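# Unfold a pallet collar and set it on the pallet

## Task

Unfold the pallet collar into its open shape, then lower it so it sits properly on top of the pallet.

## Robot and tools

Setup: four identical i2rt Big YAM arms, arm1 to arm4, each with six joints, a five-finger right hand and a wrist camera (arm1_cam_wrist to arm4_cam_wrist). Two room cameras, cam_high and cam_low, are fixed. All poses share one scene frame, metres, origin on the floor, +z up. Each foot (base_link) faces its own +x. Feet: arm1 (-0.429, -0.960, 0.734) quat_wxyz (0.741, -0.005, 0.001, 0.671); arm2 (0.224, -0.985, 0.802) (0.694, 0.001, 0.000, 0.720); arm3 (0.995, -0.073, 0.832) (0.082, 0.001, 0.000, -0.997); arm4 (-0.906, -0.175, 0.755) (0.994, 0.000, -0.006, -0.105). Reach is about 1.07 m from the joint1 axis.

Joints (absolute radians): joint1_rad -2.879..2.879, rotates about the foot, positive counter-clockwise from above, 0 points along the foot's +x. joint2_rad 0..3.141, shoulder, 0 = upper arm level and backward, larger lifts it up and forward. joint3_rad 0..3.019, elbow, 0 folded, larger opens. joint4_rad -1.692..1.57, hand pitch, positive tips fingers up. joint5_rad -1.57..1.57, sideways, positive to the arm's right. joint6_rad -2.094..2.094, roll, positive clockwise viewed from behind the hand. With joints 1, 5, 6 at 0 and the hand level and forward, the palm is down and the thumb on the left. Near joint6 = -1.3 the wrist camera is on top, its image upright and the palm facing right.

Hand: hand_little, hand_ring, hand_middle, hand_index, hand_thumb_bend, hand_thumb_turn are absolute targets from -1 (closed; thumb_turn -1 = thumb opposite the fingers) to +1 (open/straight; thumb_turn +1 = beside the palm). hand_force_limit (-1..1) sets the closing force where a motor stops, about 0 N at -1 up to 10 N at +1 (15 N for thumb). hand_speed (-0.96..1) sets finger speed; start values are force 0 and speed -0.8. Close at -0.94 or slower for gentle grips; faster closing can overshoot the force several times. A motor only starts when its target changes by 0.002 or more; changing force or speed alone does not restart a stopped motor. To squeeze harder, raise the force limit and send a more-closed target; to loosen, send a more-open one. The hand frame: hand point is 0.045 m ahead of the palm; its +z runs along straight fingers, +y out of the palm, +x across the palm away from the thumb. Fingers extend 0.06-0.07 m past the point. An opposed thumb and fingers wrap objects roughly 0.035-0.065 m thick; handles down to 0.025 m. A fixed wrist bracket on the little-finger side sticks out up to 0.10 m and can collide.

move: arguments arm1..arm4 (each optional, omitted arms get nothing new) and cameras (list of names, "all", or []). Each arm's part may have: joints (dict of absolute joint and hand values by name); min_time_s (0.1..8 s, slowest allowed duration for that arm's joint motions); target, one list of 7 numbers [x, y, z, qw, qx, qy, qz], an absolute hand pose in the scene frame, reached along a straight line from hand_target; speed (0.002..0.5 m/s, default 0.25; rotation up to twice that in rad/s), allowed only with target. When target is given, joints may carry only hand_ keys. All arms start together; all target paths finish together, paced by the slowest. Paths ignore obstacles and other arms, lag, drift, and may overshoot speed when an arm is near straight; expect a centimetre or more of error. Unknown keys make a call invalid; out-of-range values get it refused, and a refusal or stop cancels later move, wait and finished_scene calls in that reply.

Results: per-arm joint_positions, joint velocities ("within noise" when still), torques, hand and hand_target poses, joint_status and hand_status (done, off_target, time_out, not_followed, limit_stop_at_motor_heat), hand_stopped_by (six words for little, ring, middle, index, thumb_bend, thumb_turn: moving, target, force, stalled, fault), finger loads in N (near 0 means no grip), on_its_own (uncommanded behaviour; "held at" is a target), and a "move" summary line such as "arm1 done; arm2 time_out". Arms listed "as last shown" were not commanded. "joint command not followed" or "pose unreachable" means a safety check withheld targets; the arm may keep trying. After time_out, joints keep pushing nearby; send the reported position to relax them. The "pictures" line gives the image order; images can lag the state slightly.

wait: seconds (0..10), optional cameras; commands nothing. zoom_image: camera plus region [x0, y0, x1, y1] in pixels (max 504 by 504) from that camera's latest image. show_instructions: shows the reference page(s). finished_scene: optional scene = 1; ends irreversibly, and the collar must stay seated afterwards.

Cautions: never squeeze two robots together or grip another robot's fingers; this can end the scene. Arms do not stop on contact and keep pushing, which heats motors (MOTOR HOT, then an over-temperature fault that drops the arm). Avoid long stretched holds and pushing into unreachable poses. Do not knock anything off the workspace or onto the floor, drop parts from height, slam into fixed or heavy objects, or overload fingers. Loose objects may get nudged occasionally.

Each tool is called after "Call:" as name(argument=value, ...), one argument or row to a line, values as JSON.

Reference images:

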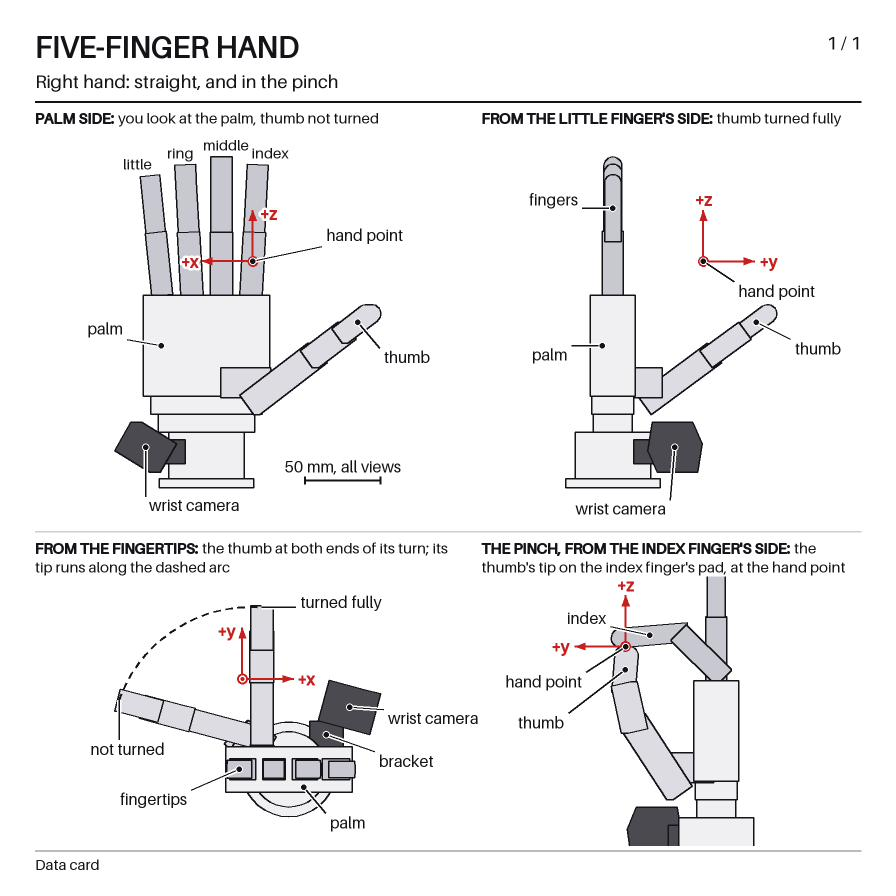

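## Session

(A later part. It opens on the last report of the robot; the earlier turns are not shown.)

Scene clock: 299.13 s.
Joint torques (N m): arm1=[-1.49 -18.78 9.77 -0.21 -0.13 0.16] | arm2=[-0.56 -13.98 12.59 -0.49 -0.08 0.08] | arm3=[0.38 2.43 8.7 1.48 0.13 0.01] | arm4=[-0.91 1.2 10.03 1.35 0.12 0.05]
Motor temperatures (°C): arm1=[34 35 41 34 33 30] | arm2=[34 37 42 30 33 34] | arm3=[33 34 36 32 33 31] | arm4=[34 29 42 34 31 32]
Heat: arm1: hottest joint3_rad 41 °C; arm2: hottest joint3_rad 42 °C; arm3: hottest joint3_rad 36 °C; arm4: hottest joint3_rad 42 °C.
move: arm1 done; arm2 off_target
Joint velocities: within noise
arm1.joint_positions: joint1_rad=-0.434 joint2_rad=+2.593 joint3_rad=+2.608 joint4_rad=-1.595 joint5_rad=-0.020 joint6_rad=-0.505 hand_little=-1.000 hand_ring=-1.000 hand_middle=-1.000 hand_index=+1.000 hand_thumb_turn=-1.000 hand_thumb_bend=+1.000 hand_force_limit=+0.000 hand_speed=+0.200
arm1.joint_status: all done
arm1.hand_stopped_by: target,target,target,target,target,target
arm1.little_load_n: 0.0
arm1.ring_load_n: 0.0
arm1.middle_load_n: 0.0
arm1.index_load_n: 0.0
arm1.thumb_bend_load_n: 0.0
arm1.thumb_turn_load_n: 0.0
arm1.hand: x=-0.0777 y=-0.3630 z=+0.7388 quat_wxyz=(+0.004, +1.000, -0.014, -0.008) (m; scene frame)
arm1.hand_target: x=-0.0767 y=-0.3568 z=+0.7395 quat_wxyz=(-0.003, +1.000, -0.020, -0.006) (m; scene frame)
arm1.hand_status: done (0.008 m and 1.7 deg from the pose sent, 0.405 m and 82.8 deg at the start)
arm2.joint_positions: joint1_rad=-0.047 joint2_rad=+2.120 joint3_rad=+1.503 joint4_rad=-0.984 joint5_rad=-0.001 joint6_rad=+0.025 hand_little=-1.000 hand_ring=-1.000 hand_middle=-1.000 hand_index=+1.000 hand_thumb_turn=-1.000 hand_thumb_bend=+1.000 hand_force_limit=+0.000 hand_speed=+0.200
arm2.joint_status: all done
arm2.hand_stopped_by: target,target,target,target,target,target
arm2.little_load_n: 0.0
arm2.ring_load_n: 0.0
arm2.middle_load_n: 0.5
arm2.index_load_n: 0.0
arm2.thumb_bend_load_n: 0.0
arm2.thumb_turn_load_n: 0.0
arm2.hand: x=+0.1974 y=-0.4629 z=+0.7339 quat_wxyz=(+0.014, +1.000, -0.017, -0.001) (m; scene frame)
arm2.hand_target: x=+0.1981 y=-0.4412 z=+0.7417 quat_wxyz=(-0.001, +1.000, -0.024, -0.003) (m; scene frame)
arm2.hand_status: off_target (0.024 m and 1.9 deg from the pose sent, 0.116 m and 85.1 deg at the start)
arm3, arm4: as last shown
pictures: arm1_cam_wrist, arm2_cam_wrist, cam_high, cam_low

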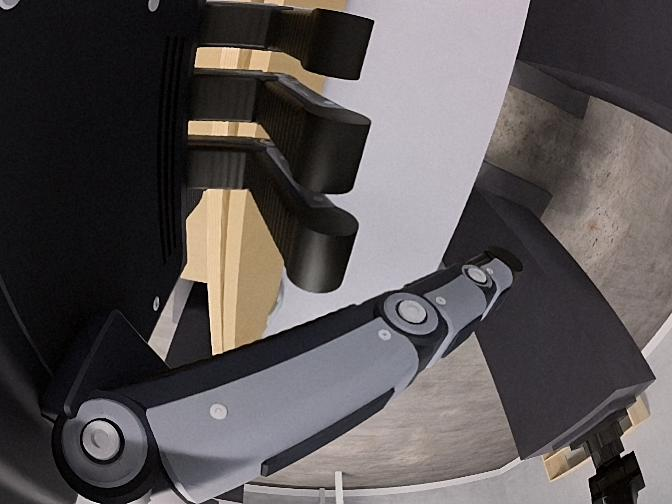

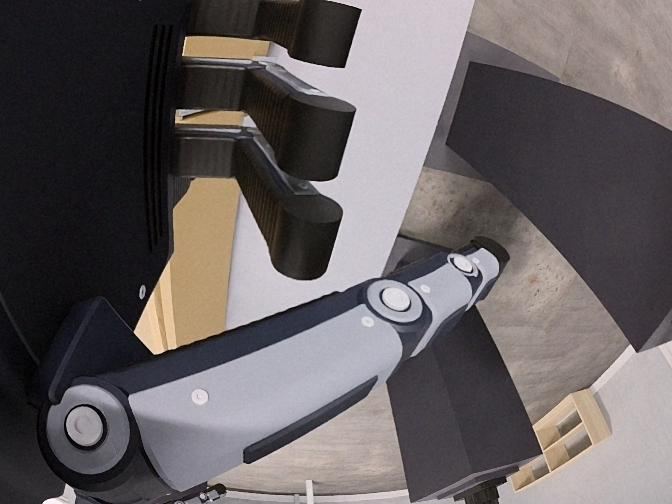

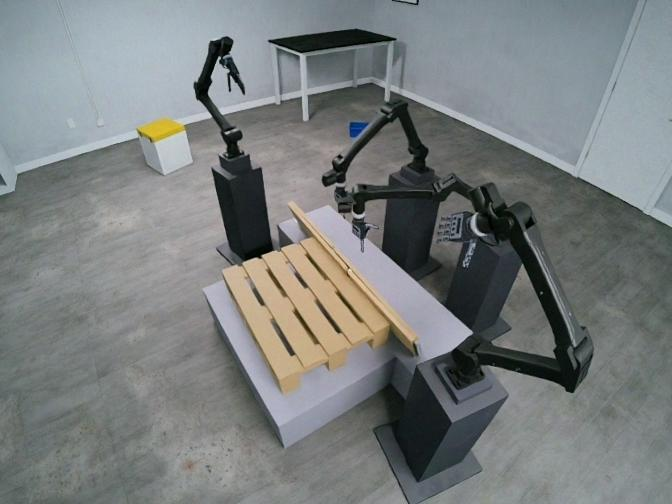

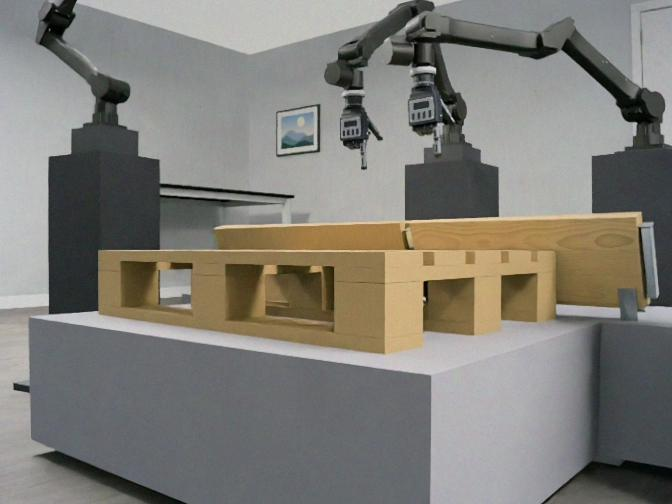

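Call:
move(
  arm4={"target": [-0.26, -0.176, 0.705, 0.120, 0.763, -0.148, 0.618], "speed": 0.3},
  arm2={"target": [0.30, -0.50, 0.80, 0.0, 0.9997, -0.0262, 0.0], "speed": 0.2},
  cameras=["arm4_cam_wrist", "arm1_cam_wrist", "cam_high", "cam_low"],
)

Scene clock: 330.90 s.
Joint torques (N m): arm1=[-1.26 -18.73 9.8 -0.17 -0.14 0.16] | arm2=[-0.79 -16.15 7.08 -0.44 0.04 -0.12] | arm3=[-0.67 1.38 8.79 1.48 0.06 -0.02] | arm4=[-0.79 -17.55 6.68 2.28 0.3 -0.11]
Motor temperatures (°C): arm1=[34 36 40 34 33 30] | arm2=[34 36 43 30 33 34] | arm3=[33 34 36 31 33 31] | arm4=[34 30 42 34 31 32]
Heat: arm1: hottest joint3_rad 40 °C; arm2: hottest joint3_rad 43 °C; arm3: hottest joint3_rad 36 °C; arm4: hottest joint3_rad 42 °C.
move: arm2 off_target; arm4 off_target
Joint velocities: within noise
arm1, arm3: as last shown
arm1.joint_positions: joint1_rad=-0.433 joint2_rad=+2.593 joint3_rad=+2.608 joint4_rad=-1.595 joint5_rad=-0.020 joint6_rad=-0.504 hand_little=-1.000 hand_ring=-1.000 hand_middle=-1.000 hand_index=+1.000 hand_thumb_turn=-1.000 hand_thumb_bend=+1.000 hand_force_limit=+0.000 hand_speed=+0.200
arm1.hand: x=-0.0787 y=-0.3624 z=+0.7388 quat_wxyz=(+0.004, +1.000, -0.014, -0.008) (m; scene frame)
arm1.hand_target: x=-0.0777 y=-0.3562 z=+0.7395 quat_wxyz=(-0.003, +1.000, -0.020, -0.006) (m; scene frame)
arm2.joint_positions: joint1_rad=-0.226 joint2_rad=+1.981 joint3_rad=+1.428 joint4_rad=-1.032 joint5_rad=-0.001 joint6_rad=-0.127 hand_little=-1.000 hand_ring=-1.000 hand_middle=-1.000 hand_index=+1.000 hand_thumb_turn=-1.000 hand_thumb_bend=+1.000 hand_force_limit=+0.000 hand_speed=+0.200
arm2.joint_status: not commanded
arm2.hand_stopped_by: target,target,target,target,target,target
arm2.little_load_n: 0.0
arm2.ring_load_n: 0.0
arm2.middle_load_n: 0.0
arm2.index_load_n: 0.0
arm2.thumb_bend_load_n: 0.0
arm2.thumb_turn_load_n: 0.0
arm2.hand: x=+0.2948 y=-0.4964 z=+0.7861 quat_wxyz=(+0.006, +0.999, -0.031, -0.002) (m; scene frame)
arm2.hand_target: x=+0.2981 y=-0.4998 z=+0.7994 quat_wxyz=(+0.000, +1.000, -0.030, -0.002) (m; scene frame)
arm2.hand_status: off_target (0.015 m and 0.9 deg from the pose sent, 0.128 m and 1.9 deg at the start)
arm4.joint_positions: joint1_rad=+0.455 joint2_rad=+2.245 joint3_rad=+0.981 joint4_rad=+0.908 joint5_rad=+0.598 joint6_rad=-1.405 hand_little=+1.000 hand_ring=+1.000 hand_middle=+1.000 hand_index=+1.000 hand_thumb_turn=+1.000 hand_thumb_bend=+1.000 hand_force_limit=+0.000 hand_speed=-0.800
arm4.joint_status: not commanded
arm4.hand_stopped_by: target,target,target,target,target,target
arm4.little_load_n: 0.0
arm4.ring_load_n: 0.0
arm4.middle_load_n: 0.0
arm4.index_load_n: 0.0
arm4.thumb_bend_load_n: 0.0
arm4.thumb_turn_load_n: 0.0
arm4.hand: x=-0.2811 y=-0.1784 z=+0.6736 quat_wxyz=(+0.125, +0.787, -0.137, +0.588) (m; scene frame)
arm4.hand_target: x=-0.2617 y=-0.1731 z=+0.7010 quat_wxyz=(+0.119, +0.767, -0.141, +0.615) (m; scene frame)
arm4.hand_status: off_target (0.038 m and 4.6 deg from the pose sent, 0.677 m and 35.8 deg at the start)
pictures: arm1_cam_wrist, arm4_cam_wrist, cam_high, cam_low

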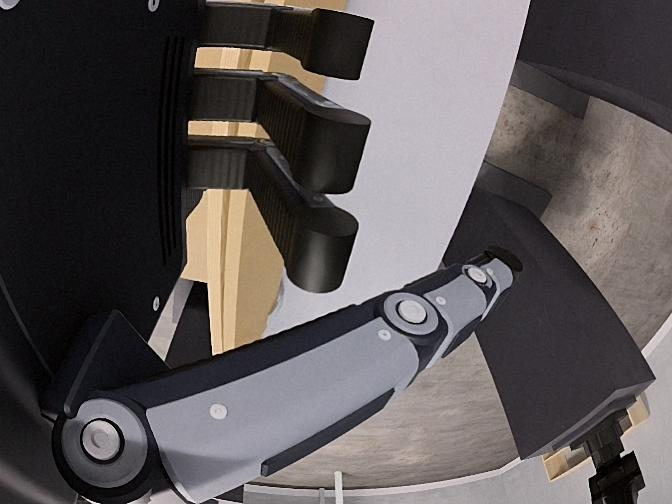

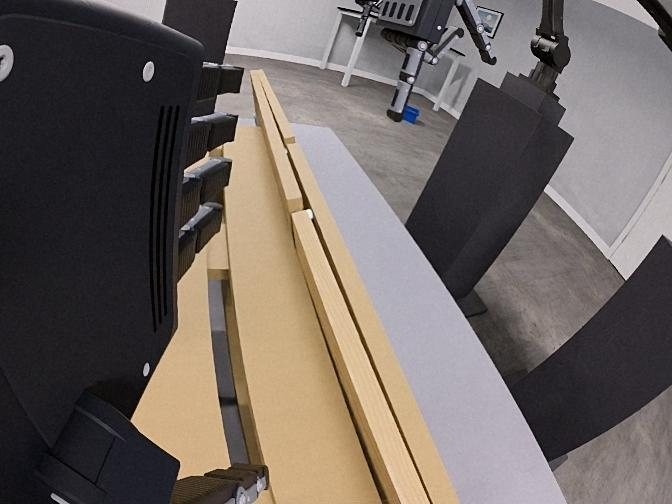

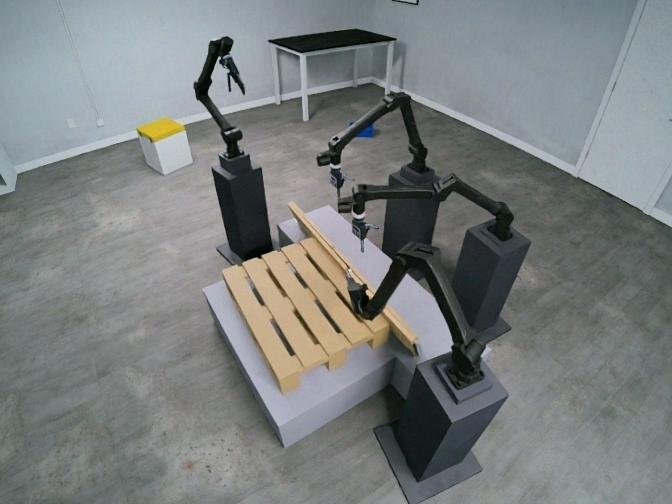

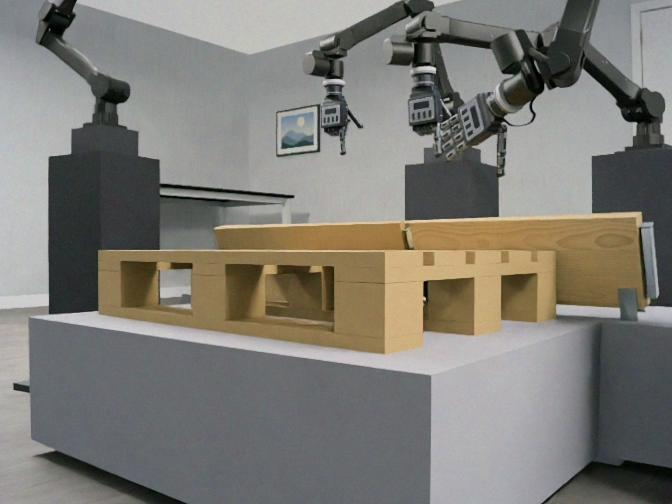

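Call:
zoom_image(
  camera="arm4_cam_wrist",
  region=[220, 50, 420, 280],
)

Call:
zoom_image(
  camera="arm4_cam_wrist",
  region=[260, 120, 360, 240],
)

Scaled by 2.191 from the camera's 672x504 image, which has a finer 960x720 frame.

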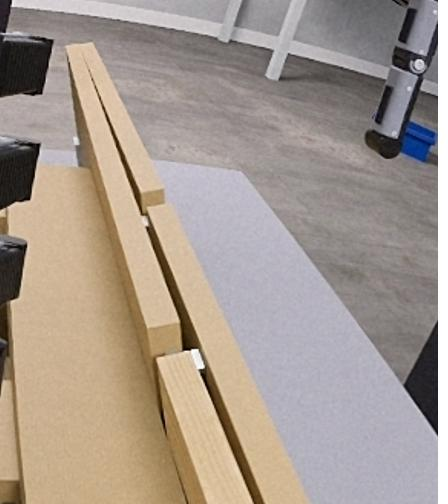

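Scaled by 4.200 from the camera's 672x504 image, which has a finer 960x720 frame.

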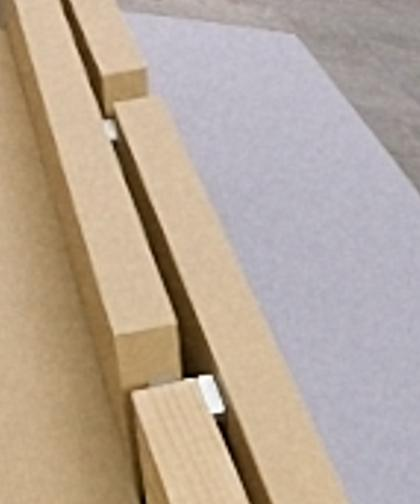

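Call:
move(
  arm1={"target": [-0.055, -0.335, 0.675, 0.0, 0.9997, -0.0262, 0.0], "speed": 0.15},
  cameras=["arm4_cam_wrist", "cam_high", "cam_low", "arm2_cam_wrist"],
)

Call:
zoom_image(
  camera="arm4_cam_wrist",
  region=[240, 90, 420, 270],
)

Call:
zoom_image(
  camera="cam_low",
  region=[330, 120, 510, 280],
)

Call:
zoom_image(
  camera="cam_high",
  region=[290, 200, 420, 330],
)

Scene clock: 371.23 s.
Joint torques (N m): arm1=[-1.96 -21.07 9.66 -0.1 0.21 0.16] | arm2=[-0.79 -16.15 7.06 -0.44 0.04 -0.12] | arm3=[0.5 2.14 8.85 1.29 0.13 -0.09] | arm4=[-0.73 -17.67 6.69 2.26 0.31 -0.12]
Motor temperatures (°C): arm1=[34 37 41 33 33 30] | arm2=[34 37 42 30 33 34] | arm3=[33 33 36 31 33 31] | arm4=[34 34 40 34 31 32]
Heat: arm1: hottest joint3_rad 41 °C; arm2: hottest joint3_rad 42 °C; arm3: hottest joint3_rad 36 °C; arm4: hottest joint3_rad 40 °C.
move: arm1 off_target
Joint velocities: within noise
arm1.joint_positions: joint1_rad=-0.433 joint2_rad=+2.836 joint3_rad=+2.882 joint4_rad=-1.612 joint5_rad=-0.013 joint6_rad=-0.500 hand_little=-1.000 hand_ring=-1.000 hand_middle=-1.000 hand_index=+1.000 hand_thumb_turn=-1.000 hand_thumb_bend=+1.000 hand_force_limit=+0.000 hand_speed=+0.200
arm1.joint_status: not commanded
arm1.hand_stopped_by: target,target,target,target,target,target
arm1.little_load_n: 0.0
arm1.ring_load_n: 0.0
arm1.middle_load_n: 0.0
arm1.index_load_n: 0.0
arm1.thumb_bend_load_n: 0.0
arm1.thumb_turn_load_n: 0.0
arm1.hand: x=-0.0639 y=-0.3406 z=+0.6597 quat_wxyz=(-0.001, +1.000, -0.016, -0.001) (m; scene frame)
arm1.hand_target: x=-0.0557 y=-0.3362 z=+0.6741 quat_wxyz=(-0.015, +1.000, -0.026, +0.009) (m; scene frame)
arm1.hand_status: off_target (0.019 m and 1.2 deg from the pose sent, 0.073 m and 1.7 deg at the start; a joint's target at an end of its range on 23 of 39 steps)
arm2, arm3, arm4: as last shown
arm3.ring_load_n: 0.5
arm4.index_load_n: -0.5
arm4.hand_target: x=-0.2617 y=-0.1730 z=+0.7010 quat_wxyz=(+0.119, +0.767, -0.141, +0.615) (m; scene frame)
pictures: arm2_cam_wrist, arm4_cam_wrist, cam_high, cam_low

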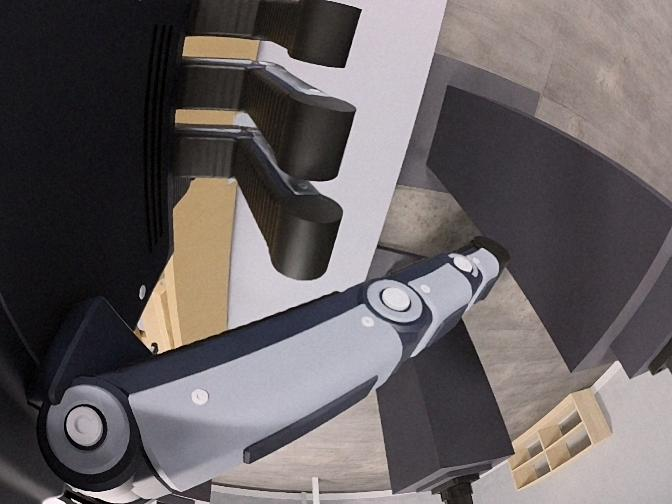

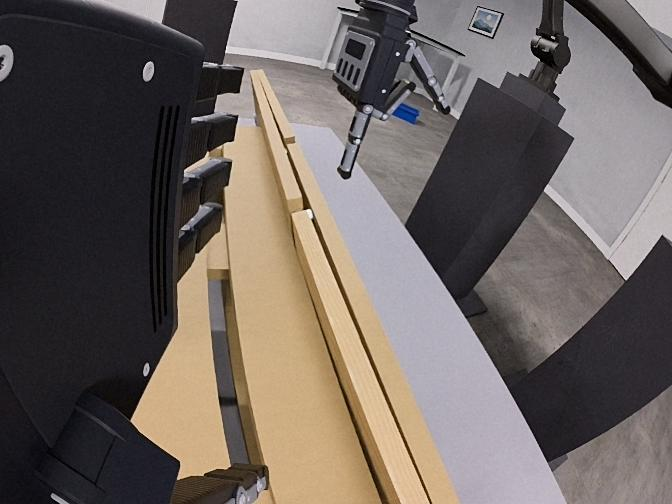

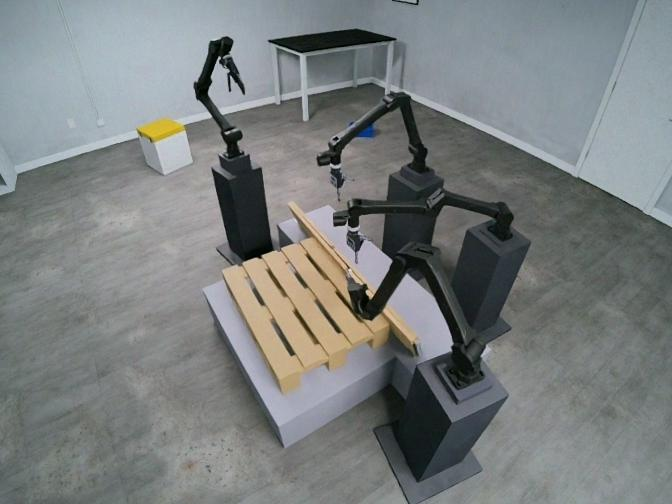

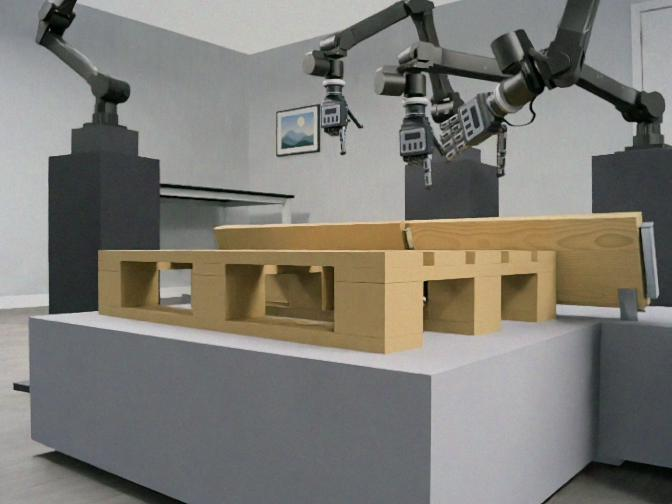

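Scaled by 2.800 from the camera's 672x504 image, which has a finer 960x720 frame.

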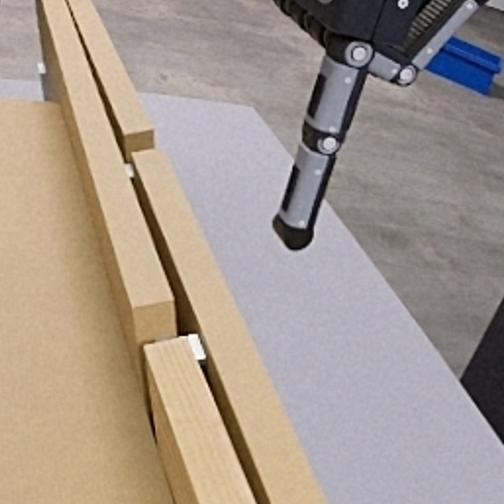

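Scaled by 2.800 from the camera's 672x504 image, which has a finer 960x720 frame.

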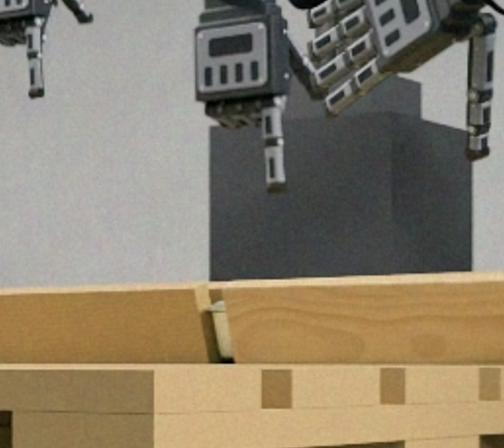

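Scaled by 3.877 from the camera's 672x504 image, which has a finer 960x720 frame.

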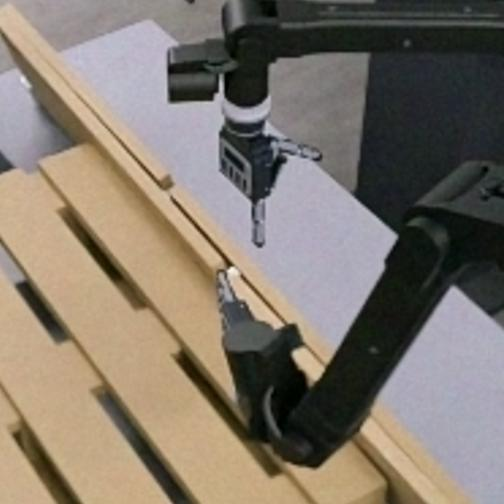

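Call:
move(
  arm1={"target": [-0.42, -0.42, 0.74, 0.0, 0.9997, -0.0262, 0.0], "speed": 0.25, "joints": {"hand_little": 1, "hand_ring": 1, "hand_middle": 1}},
  arm2={"target": [0.03, -0.317, 0.67, 0.0, 0.9997, -0.0262, 0.0], "speed": 0.25, "joints": {"hand_little": 1, "hand_ring": 1, "hand_middle": 1}},
  cameras=["arm4_cam_wrist", "cam_high", "cam_low", "arm2_cam_wrist"],
)

Call:
zoom_image(
  camera="arm4_cam_wrist",
  region=[240, 60, 440, 260],
)

Call:
zoom_image(
  camera="cam_low",
  region=[330, 120, 510, 280],
)

Scene clock: 445.13 s.
Joint torques (N m): arm1=[-2.49 -16.15 6.26 0.58 0.18 0.15] | arm2=[-0.5 -18.61 14 -0.5 0.33 0.09] | arm3=[0.15 2.2 8.84 1.62 0.15 -0.05] | arm4=[-0.85 -17.55 6.71 2.28 0.29 -0.11]
Motor temperatures (°C): arm1=[34 42 41 33 33 30] | arm2=[33 37 41 30 33 33] | arm3=[33 33 36 31 33 31] | arm4=[34 36 39 34 31 32]
Heat: arm1: hottest joint2_rad 42 °C; arm2: hottest joint3_rad 41 °C; arm3: hottest joint3_rad 36 °C; arm4: hottest joint3_rad 39 °C.
move: arm1 done; arm2 off_target
Joint velocities: within noise
arm1.joint_positions: joint1_rad=+0.026 joint2_rad=+2.038 joint3_rad=+1.589 joint4_rad=-1.145 joint5_rad=-0.003 joint6_rad=-0.036 hand_little=+1.000 hand_ring=+1.000 hand_middle=+1.000 hand_index=+1.000 hand_thumb_turn=-1.000 hand_thumb_bend=+1.000 hand_force_limit=+0.000 hand_speed=+0.200
arm1.joint_status: all done
arm1.hand_stopped_by: target,target,target,target,target,target
arm1.little_load_n: 0.0
arm1.ring_load_n: 0.0
arm1.middle_load_n: 0.0
arm1.index_load_n: 0.0
arm1.thumb_bend_load_n: -0.5
arm1.thumb_turn_load_n: 0.0
arm1.hand: x=-0.4186 y=-0.4291 z=+0.7352 quat_wxyz=(+0.016, +1.000, -0.019, +0.001) (m; scene frame)
arm1.hand_target: x=-0.4128 y=-0.4233 z=+0.7427 quat_wxyz=(+0.002, +1.000, -0.031, +0.004) (m; scene frame)
arm1.hand_status: done (0.010 m and 2.0 deg from the pose sent, 0.374 m and 1.2 deg at the start)
arm2.joint_positions: joint1_rad=+0.183 joint2_rad=+2.604 joint3_rad=+2.211 joint4_rad=-1.218 joint5_rad=+0.004 joint6_rad=+0.250 hand_little=+1.000 hand_ring=+1.000 hand_middle=+1.000 hand_index=+1.000 hand_thumb_turn=-1.000 hand_thumb_bend=+1.000 hand_force_limit=+0.000 hand_speed=+0.200
arm2.joint_status: all done
arm2.hand_stopped_by: target,target,target,target,target,target
arm2.little_load_n: 0.0
arm2.ring_load_n: 0.0
arm2.middle_load_n: 0.0
arm2.index_load_n: 0.0
arm2.thumb_bend_load_n: 0.0
arm2.thumb_turn_load_n: 0.0
arm2.hand: x=+0.0346 y=-0.3370 z=+0.6573 quat_wxyz=(+0.018, +1.000, -0.015, +0.006) (m; scene frame)
arm2.hand_target: x=+0.0338 y=-0.3177 z=+0.6684 quat_wxyz=(-0.001, +1.000, -0.022, +0.004) (m; scene frame)
arm2.hand_status: off_target (0.024 m and 2.5 deg from the pose sent, 0.340 m and 0.9 deg at the start)
arm3, arm4: as last shown
arm3.ring_load_n: 0.0
arm4.index_load_n: 0.0
pictures: arm2_cam_wrist, arm4_cam_wrist, cam_high, cam_low

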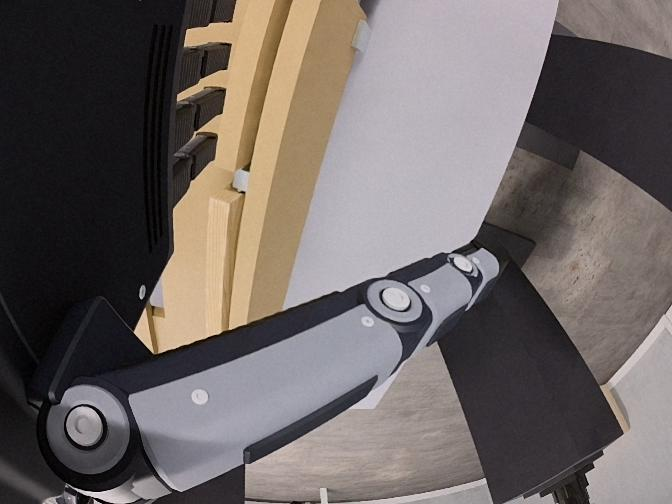

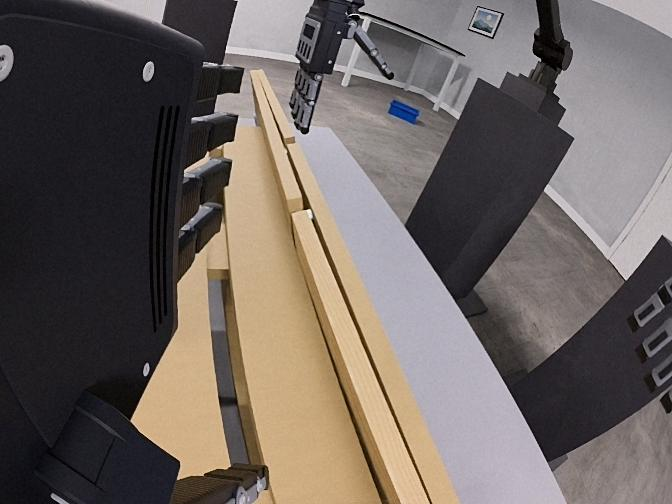

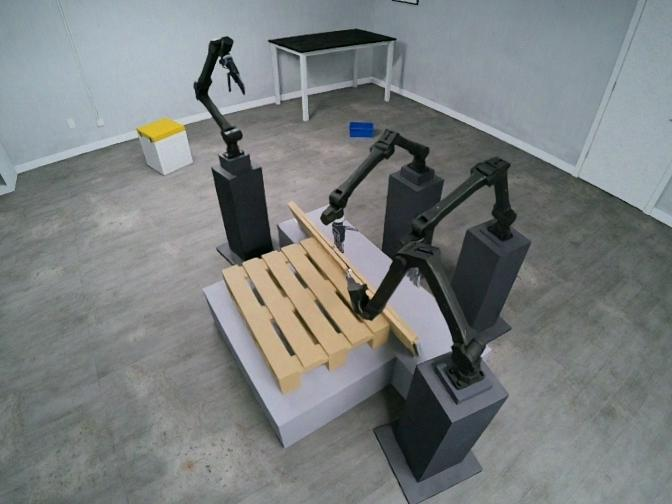

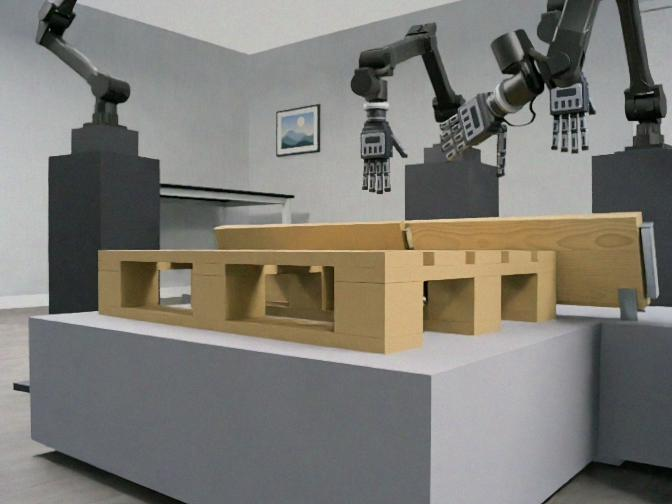

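Scaled by 2.520 from the camera's 672x504 image, which has a finer 960x720 frame.

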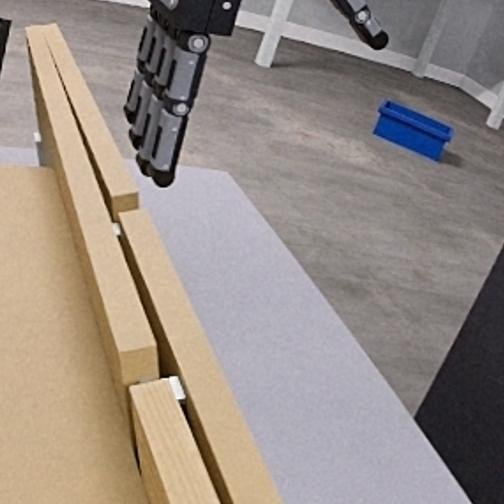

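Scaled by 2.800 from the camera's 672x504 image, which has a finer 960x720 frame.

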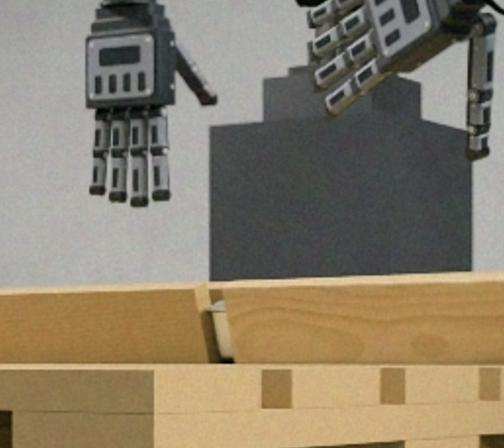

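Call:
zoom_image(
  camera="arm2_cam_wrist",
  region=[150, 0, 380, 230],
)

Scaled by 2.191 from the camera's 672x504 image, which has a finer 960x720 frame.

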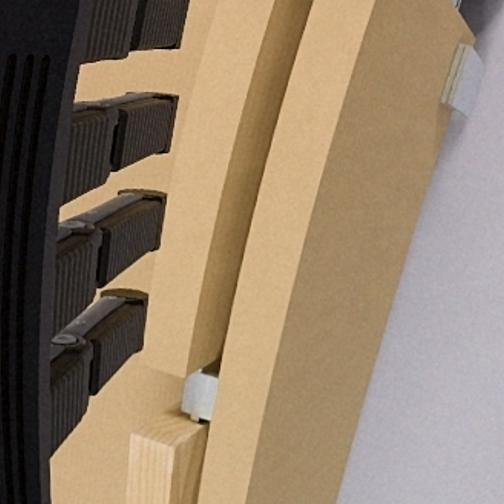

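Call:
move(
  arm2={"target": [0.03, -0.317, 0.637, 0.0, 0.9997, -0.0262, 0.0], "speed": 0.1},
  cameras=["arm4_cam_wrist", "arm2_cam_wrist"],
)

Call:
zoom_image(
  camera="arm4_cam_wrist",
  region=[240, 60, 440, 260],
)

Call:
zoom_image(
  camera="arm2_cam_wrist",
  region=[150, 0, 380, 230],
)

Scene clock: 468.80 s.
Joint torques (N m): arm1=[-2.08 -16.26 6.2 0.58 0.19 0.16] | arm2=[-0.38 -18.9 13.55 0.46 -0.04 0.08] | arm3=[0.97 1.61 8.81 1.51 0.1 0] | arm4=[-0.62 -17.61 6.72 2.25 0.3 -0.11]
Motor temperatures (°C): arm1=[34 42 41 33 33 30] | arm2=[33 39 44 30 33 33] | arm3=[33 33 36 31 33 31] | arm4=[34 36 38 34 31 32]
Heat: arm1: hottest joint2_rad 42 °C; arm2: hottest joint3_rad 44 °C; arm3: hottest joint3_rad 36 °C; arm4: hottest joint3_rad 38 °C.
move: arm2 off_target
Joint velocities: within noise
arm1, arm3, arm4: as last shown
arm1.joint_positions: joint1_rad=+0.035 joint2_rad=+2.038 joint3_rad=+1.589 joint4_rad=-1.145 joint5_rad=-0.003 joint6_rad=-0.036 hand_little=+1.000 hand_ring=+1.000 hand_middle=+1.000 hand_index=+1.000 hand_thumb_turn=-1.000 hand_thumb_bend=+1.000 hand_force_limit=+0.000 hand_speed=+0.200
arm1.thumb_bend_load_n: 0.0
arm1.hand: x=-0.4234 y=-0.4291 z=+0.7352 quat_wxyz=(+0.016, +1.000, -0.014, +0.001) (m; scene frame)
arm1.hand_target: x=-0.4177 y=-0.4232 z=+0.7427 quat_wxyz=(+0.002, +1.000, -0.026, +0.004) (m; scene frame)
arm2.joint_positions: joint1_rad=+0.183 joint2_rad=+2.650 joint3_rad=+2.211 joint4_rad=-1.199 joint5_rad=+0.004 joint6_rad=+0.259 hand_little=+1.000 hand_ring=+1.000 hand_middle=+1.000 hand_index=+1.000 hand_thumb_turn=-1.000 hand_thumb_bend=+1.000 hand_force_limit=+0.000 hand_speed=+0.200
arm2.joint_status: not commanded
arm2.hand_stopped_by: target,target,target,target,target,target
arm2.little_load_n: 0.0
arm2.ring_load_n: 0.0
arm2.middle_load_n: 0.0
arm2.index_load_n: 0.0
arm2.thumb_bend_load_n: 0.0
arm2.thumb_turn_load_n: 0.0
arm2.hand: x=+0.0359 y=-0.3450 z=+0.6263 quat_wxyz=(+0.031, +0.999, -0.020, +0.010) (m; scene frame)
arm2.hand_target: x=+0.0306 y=-0.3187 z=+0.6377 quat_wxyz=(+0.000, +1.000, -0.026, +0.000) (m; scene frame)
arm2.hand_status: off_target (0.031 m and 3.8 deg from the pose sent, 0.029 m and 2.5 deg at the start)
pictures: arm2_cam_wrist, arm4_cam_wrist

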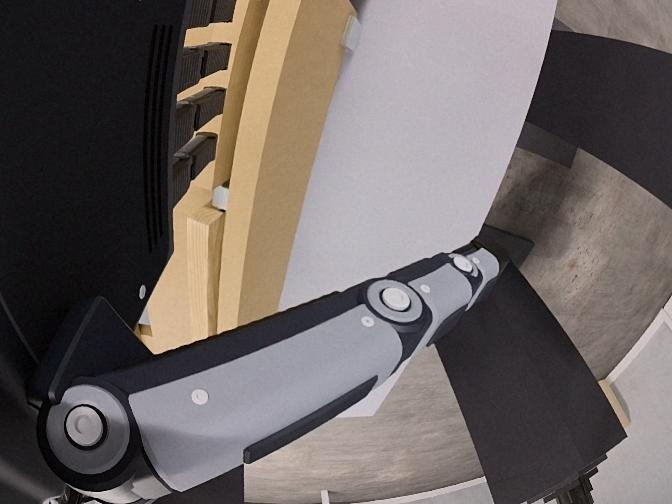

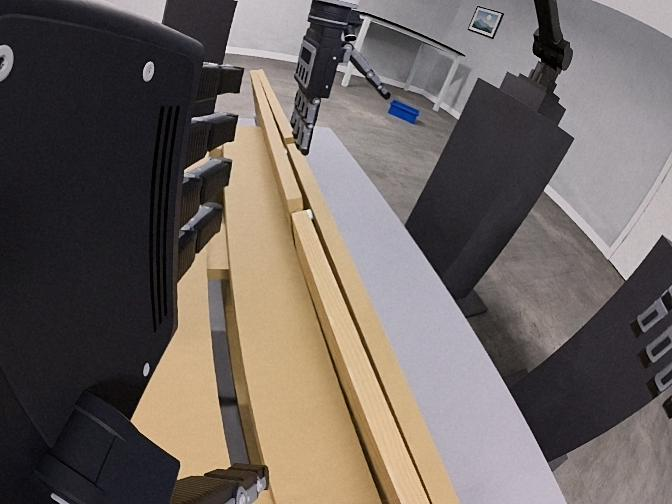

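Scaled by 2.520 from the camera's 672x504 image, which has a finer 960x720 frame.

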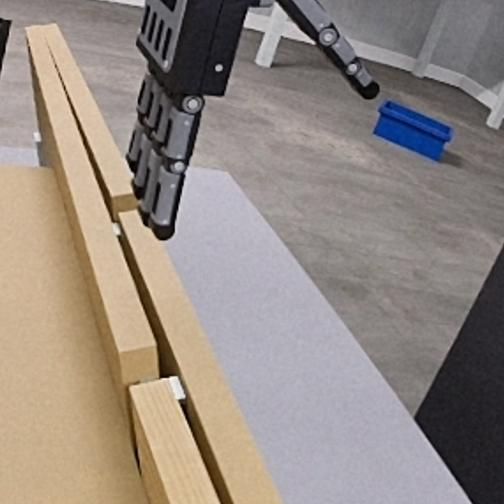

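Scaled by 2.191 from the camera's 672x504 image, which has a finer 960x720 frame.

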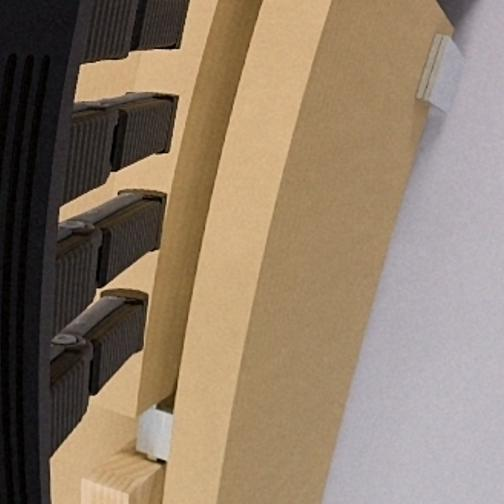

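Call:
move(
  arm2={"target": [0.035, -0.314, 0.605, 0.0, 0.9997, -0.0262, 0.0], "speed": 0.08},
  cameras=["arm4_cam_wrist", "arm2_cam_wrist"],
)

Call:
zoom_image(
  camera="arm4_cam_wrist",
  region=[240, 60, 440, 260],
)

Call:
zoom_image(
  camera="arm2_cam_wrist",
  region=[150, 0, 380, 230],
)

Scene clock: 479.17 s.
Joint torques (N m): arm1=[-2.2 -16.15 6.27 0.61 0.17 0.16] | arm2=[-0.97 -19.02 13.39 0.42 -0.03 0.01] | arm3=[0.26 2.49 8.85 1.62 0.13 -0.02] | arm4=[-0.73 -17.55 6.72 2.26 0.3 -0.12]
Motor temperatures (°C): arm1=[34 41 41 33 33 30] | arm2=[33 39 45 30 33 33] | arm3=[33 33 36 31 33 31] | arm4=[34 36 38 34 31 32]
Heat: arm1: hottest joint2_rad 41 °C; arm2: hottest joint3_rad 45 °C; arm3: hottest joint3_rad 36 °C; arm4: hottest joint3_rad 38 °C.
move: arm2 off_target
Joint velocities: within noise
arm1, arm3, arm4: as last shown
arm2.joint_positions: joint1_rad=+0.183 joint2_rad=+2.708 joint3_rad=+2.241 joint4_rad=-1.167 joint5_rad=+0.004 joint6_rad=+0.259 hand_little=+1.000 hand_ring=+1.000 hand_middle=+1.000 hand_index=+1.000 hand_thumb_turn=-1.000 hand_thumb_bend=+1.000 hand_force_limit=+0.000 hand_speed=+0.200
arm2.joint_status: not commanded
arm2.hand_stopped_by: target,target,target,target,target,target
arm2.little_load_n: 0.0
arm2.ring_load_n: 0.0
arm2.middle_load_n: 0.0
arm2.index_load_n: 0.0
arm2.thumb_bend_load_n: 0.0
arm2.thumb_turn_load_n: 0.0
arm2.hand: x=+0.0353 y=-0.3421 z=+0.5950 quat_wxyz=(+0.029, +0.999, -0.020, +0.009) (m; scene frame)
arm2.hand_target: x=+0.0355 y=-0.3151 z=+0.6057 quat_wxyz=(-0.001, +1.000, -0.026, +0.000) (m; scene frame)
arm2.hand_status: off_target (0.030 m and 3.6 deg from the pose sent, 0.038 m and 3.8 deg at the start)
arm3.middle_load_n: 0.5
pictures: arm2_cam_wrist, arm4_cam_wrist

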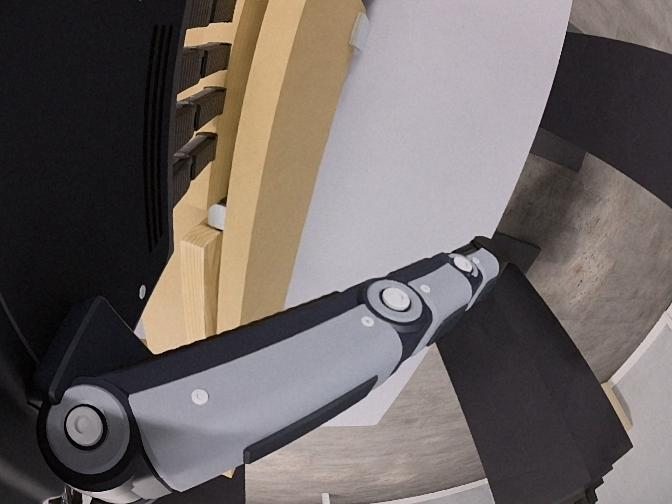

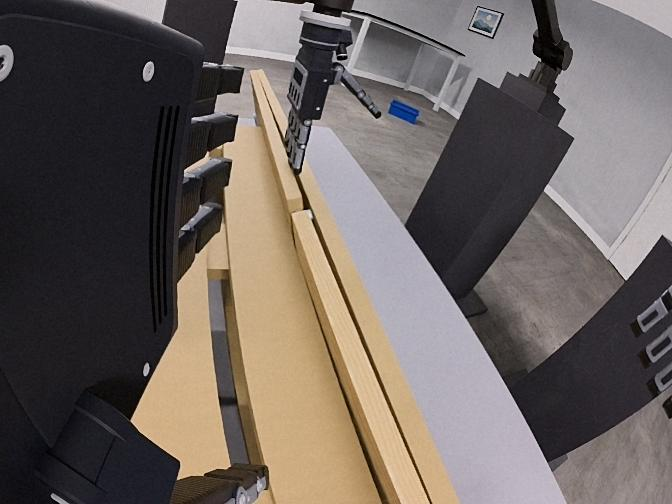

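Scaled by 2.520 from the camera's 672x504 image, which has a finer 960x720 frame.

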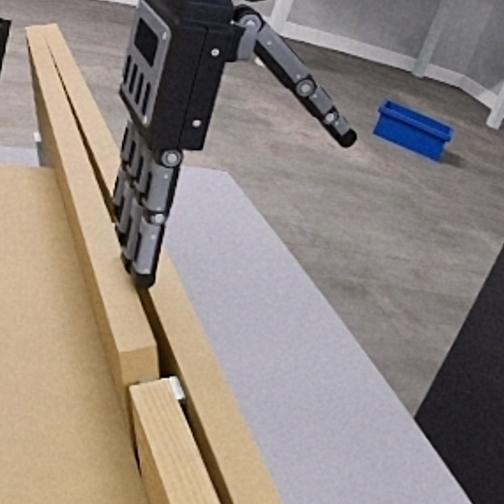

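Scaled by 2.191 from the camera's 672x504 image, which has a finer 960x720 frame.

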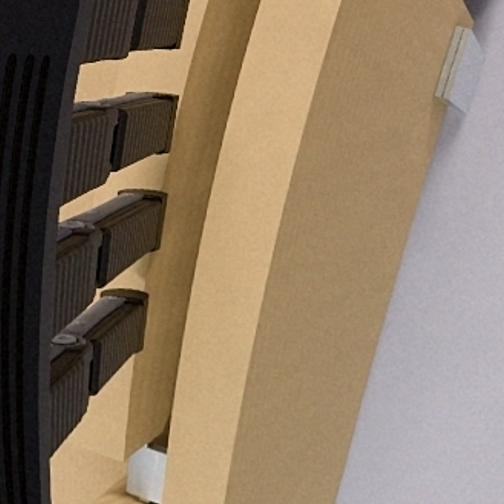

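Call:
move(
  arm2={"target": [0.035, -0.323, 0.592, 0.0, 0.9997, -0.0262, 0.0], "speed": 0.08},
  cameras=["arm4_cam_wrist", "arm2_cam_wrist"],
)

Call:
zoom_image(
  camera="arm4_cam_wrist",
  region=[240, 100, 360, 220],
)

Call:
zoom_image(
  camera="arm2_cam_wrist",
  region=[150, 0, 380, 230],
)

Scene clock: 489.53 s.
Joint torques (N m): arm1=[-2.14 -16.26 6.24 0.62 0.18 0.15] | arm2=[-0.73 -19.25 9.24 0.54 -0.03 0.04] | arm3=[-0.21 1.9 8.58 1.52 0.14 -0.04] | arm4=[-0.73 -17.49 6.69 2.28 0.3 -0.11]
Motor temperatures (°C): arm1=[34 41 40 33 33 29] | arm2=[33 40 46 30 33 33] | arm3=[33 33 36 31 33 31] | arm4=[34 37 38 34 31 32]
Heat: arm1: hottest joint2_rad 41 °C; arm2: hottest joint3_rad 46 °C; arm3: hottest joint3_rad 36 °C; arm4: hottest joint3_rad 38 °C.
move: arm2 done
Joint velocities: within noise
arm1, arm3, arm4: as last shown
arm2.joint_positions: joint1_rad=+0.183 joint2_rad=+2.708 joint3_rad=+2.241 joint4_rad=-1.127 joint5_rad=+0.004 joint6_rad=+0.259 hand_little=+1.000 hand_ring=+1.000 hand_middle=+1.000 hand_index=+1.000 hand_thumb_turn=-1.000 hand_thumb_bend=+1.000 hand_force_limit=+0.000 hand_speed=+0.200
arm2.joint_status: not commanded
arm2.hand_stopped_by: target,target,target,target,target,target
arm2.little_load_n: 0.0
arm2.ring_load_n: 0.0
arm2.middle_load_n: 0.0
arm2.index_load_n: 0.0
arm2.thumb_bend_load_n: 0.0
arm2.thumb_turn_load_n: 0.0
arm2.hand: x=+0.0329 y=-0.3317 z=+0.5925 quat_wxyz=(+0.010, +1.000, -0.020, +0.004) (m; scene frame)
arm2.hand_target: x=+0.0351 y=-0.3232 z=+0.5918 quat_wxyz=(+0.000, +1.000, -0.026, +0.000) (m; scene frame)
arm2.hand_status: done (0.009 m and 1.4 deg from the pose sent, 0.019 m and 3.6 deg at the start)
arm3.middle_load_n: 0.0
pictures: arm2_cam_wrist, arm4_cam_wrist

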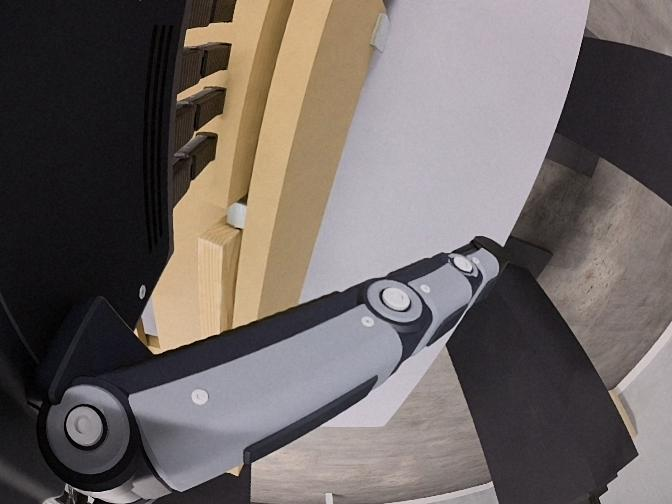

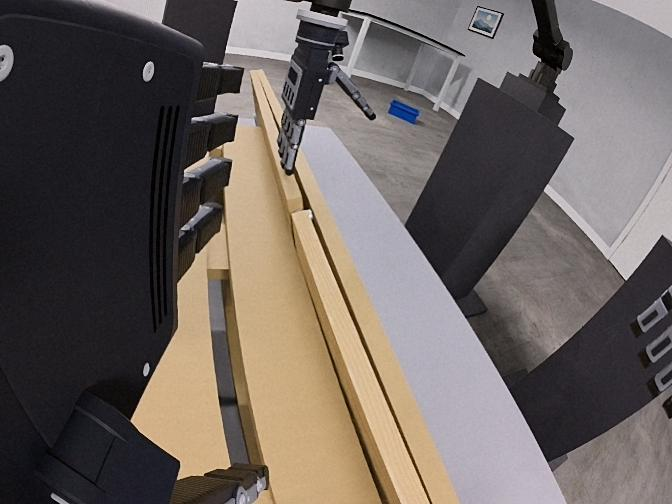

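Scaled by 4.200 from the camera's 672x504 image, which has a finer 960x720 frame.

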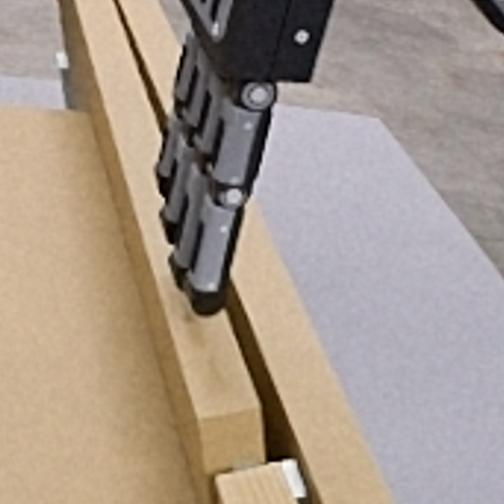

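Scaled by 2.191 from the camera's 672x504 image, which has a finer 960x720 frame.

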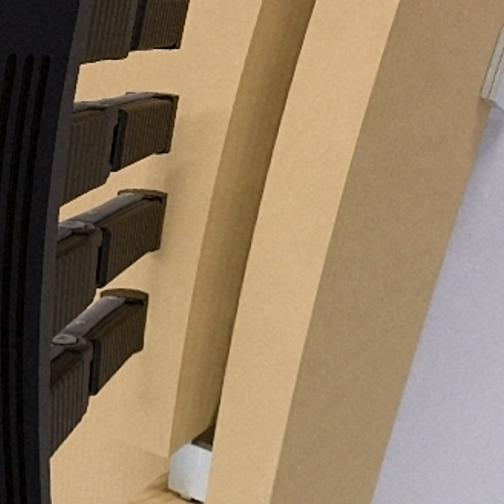

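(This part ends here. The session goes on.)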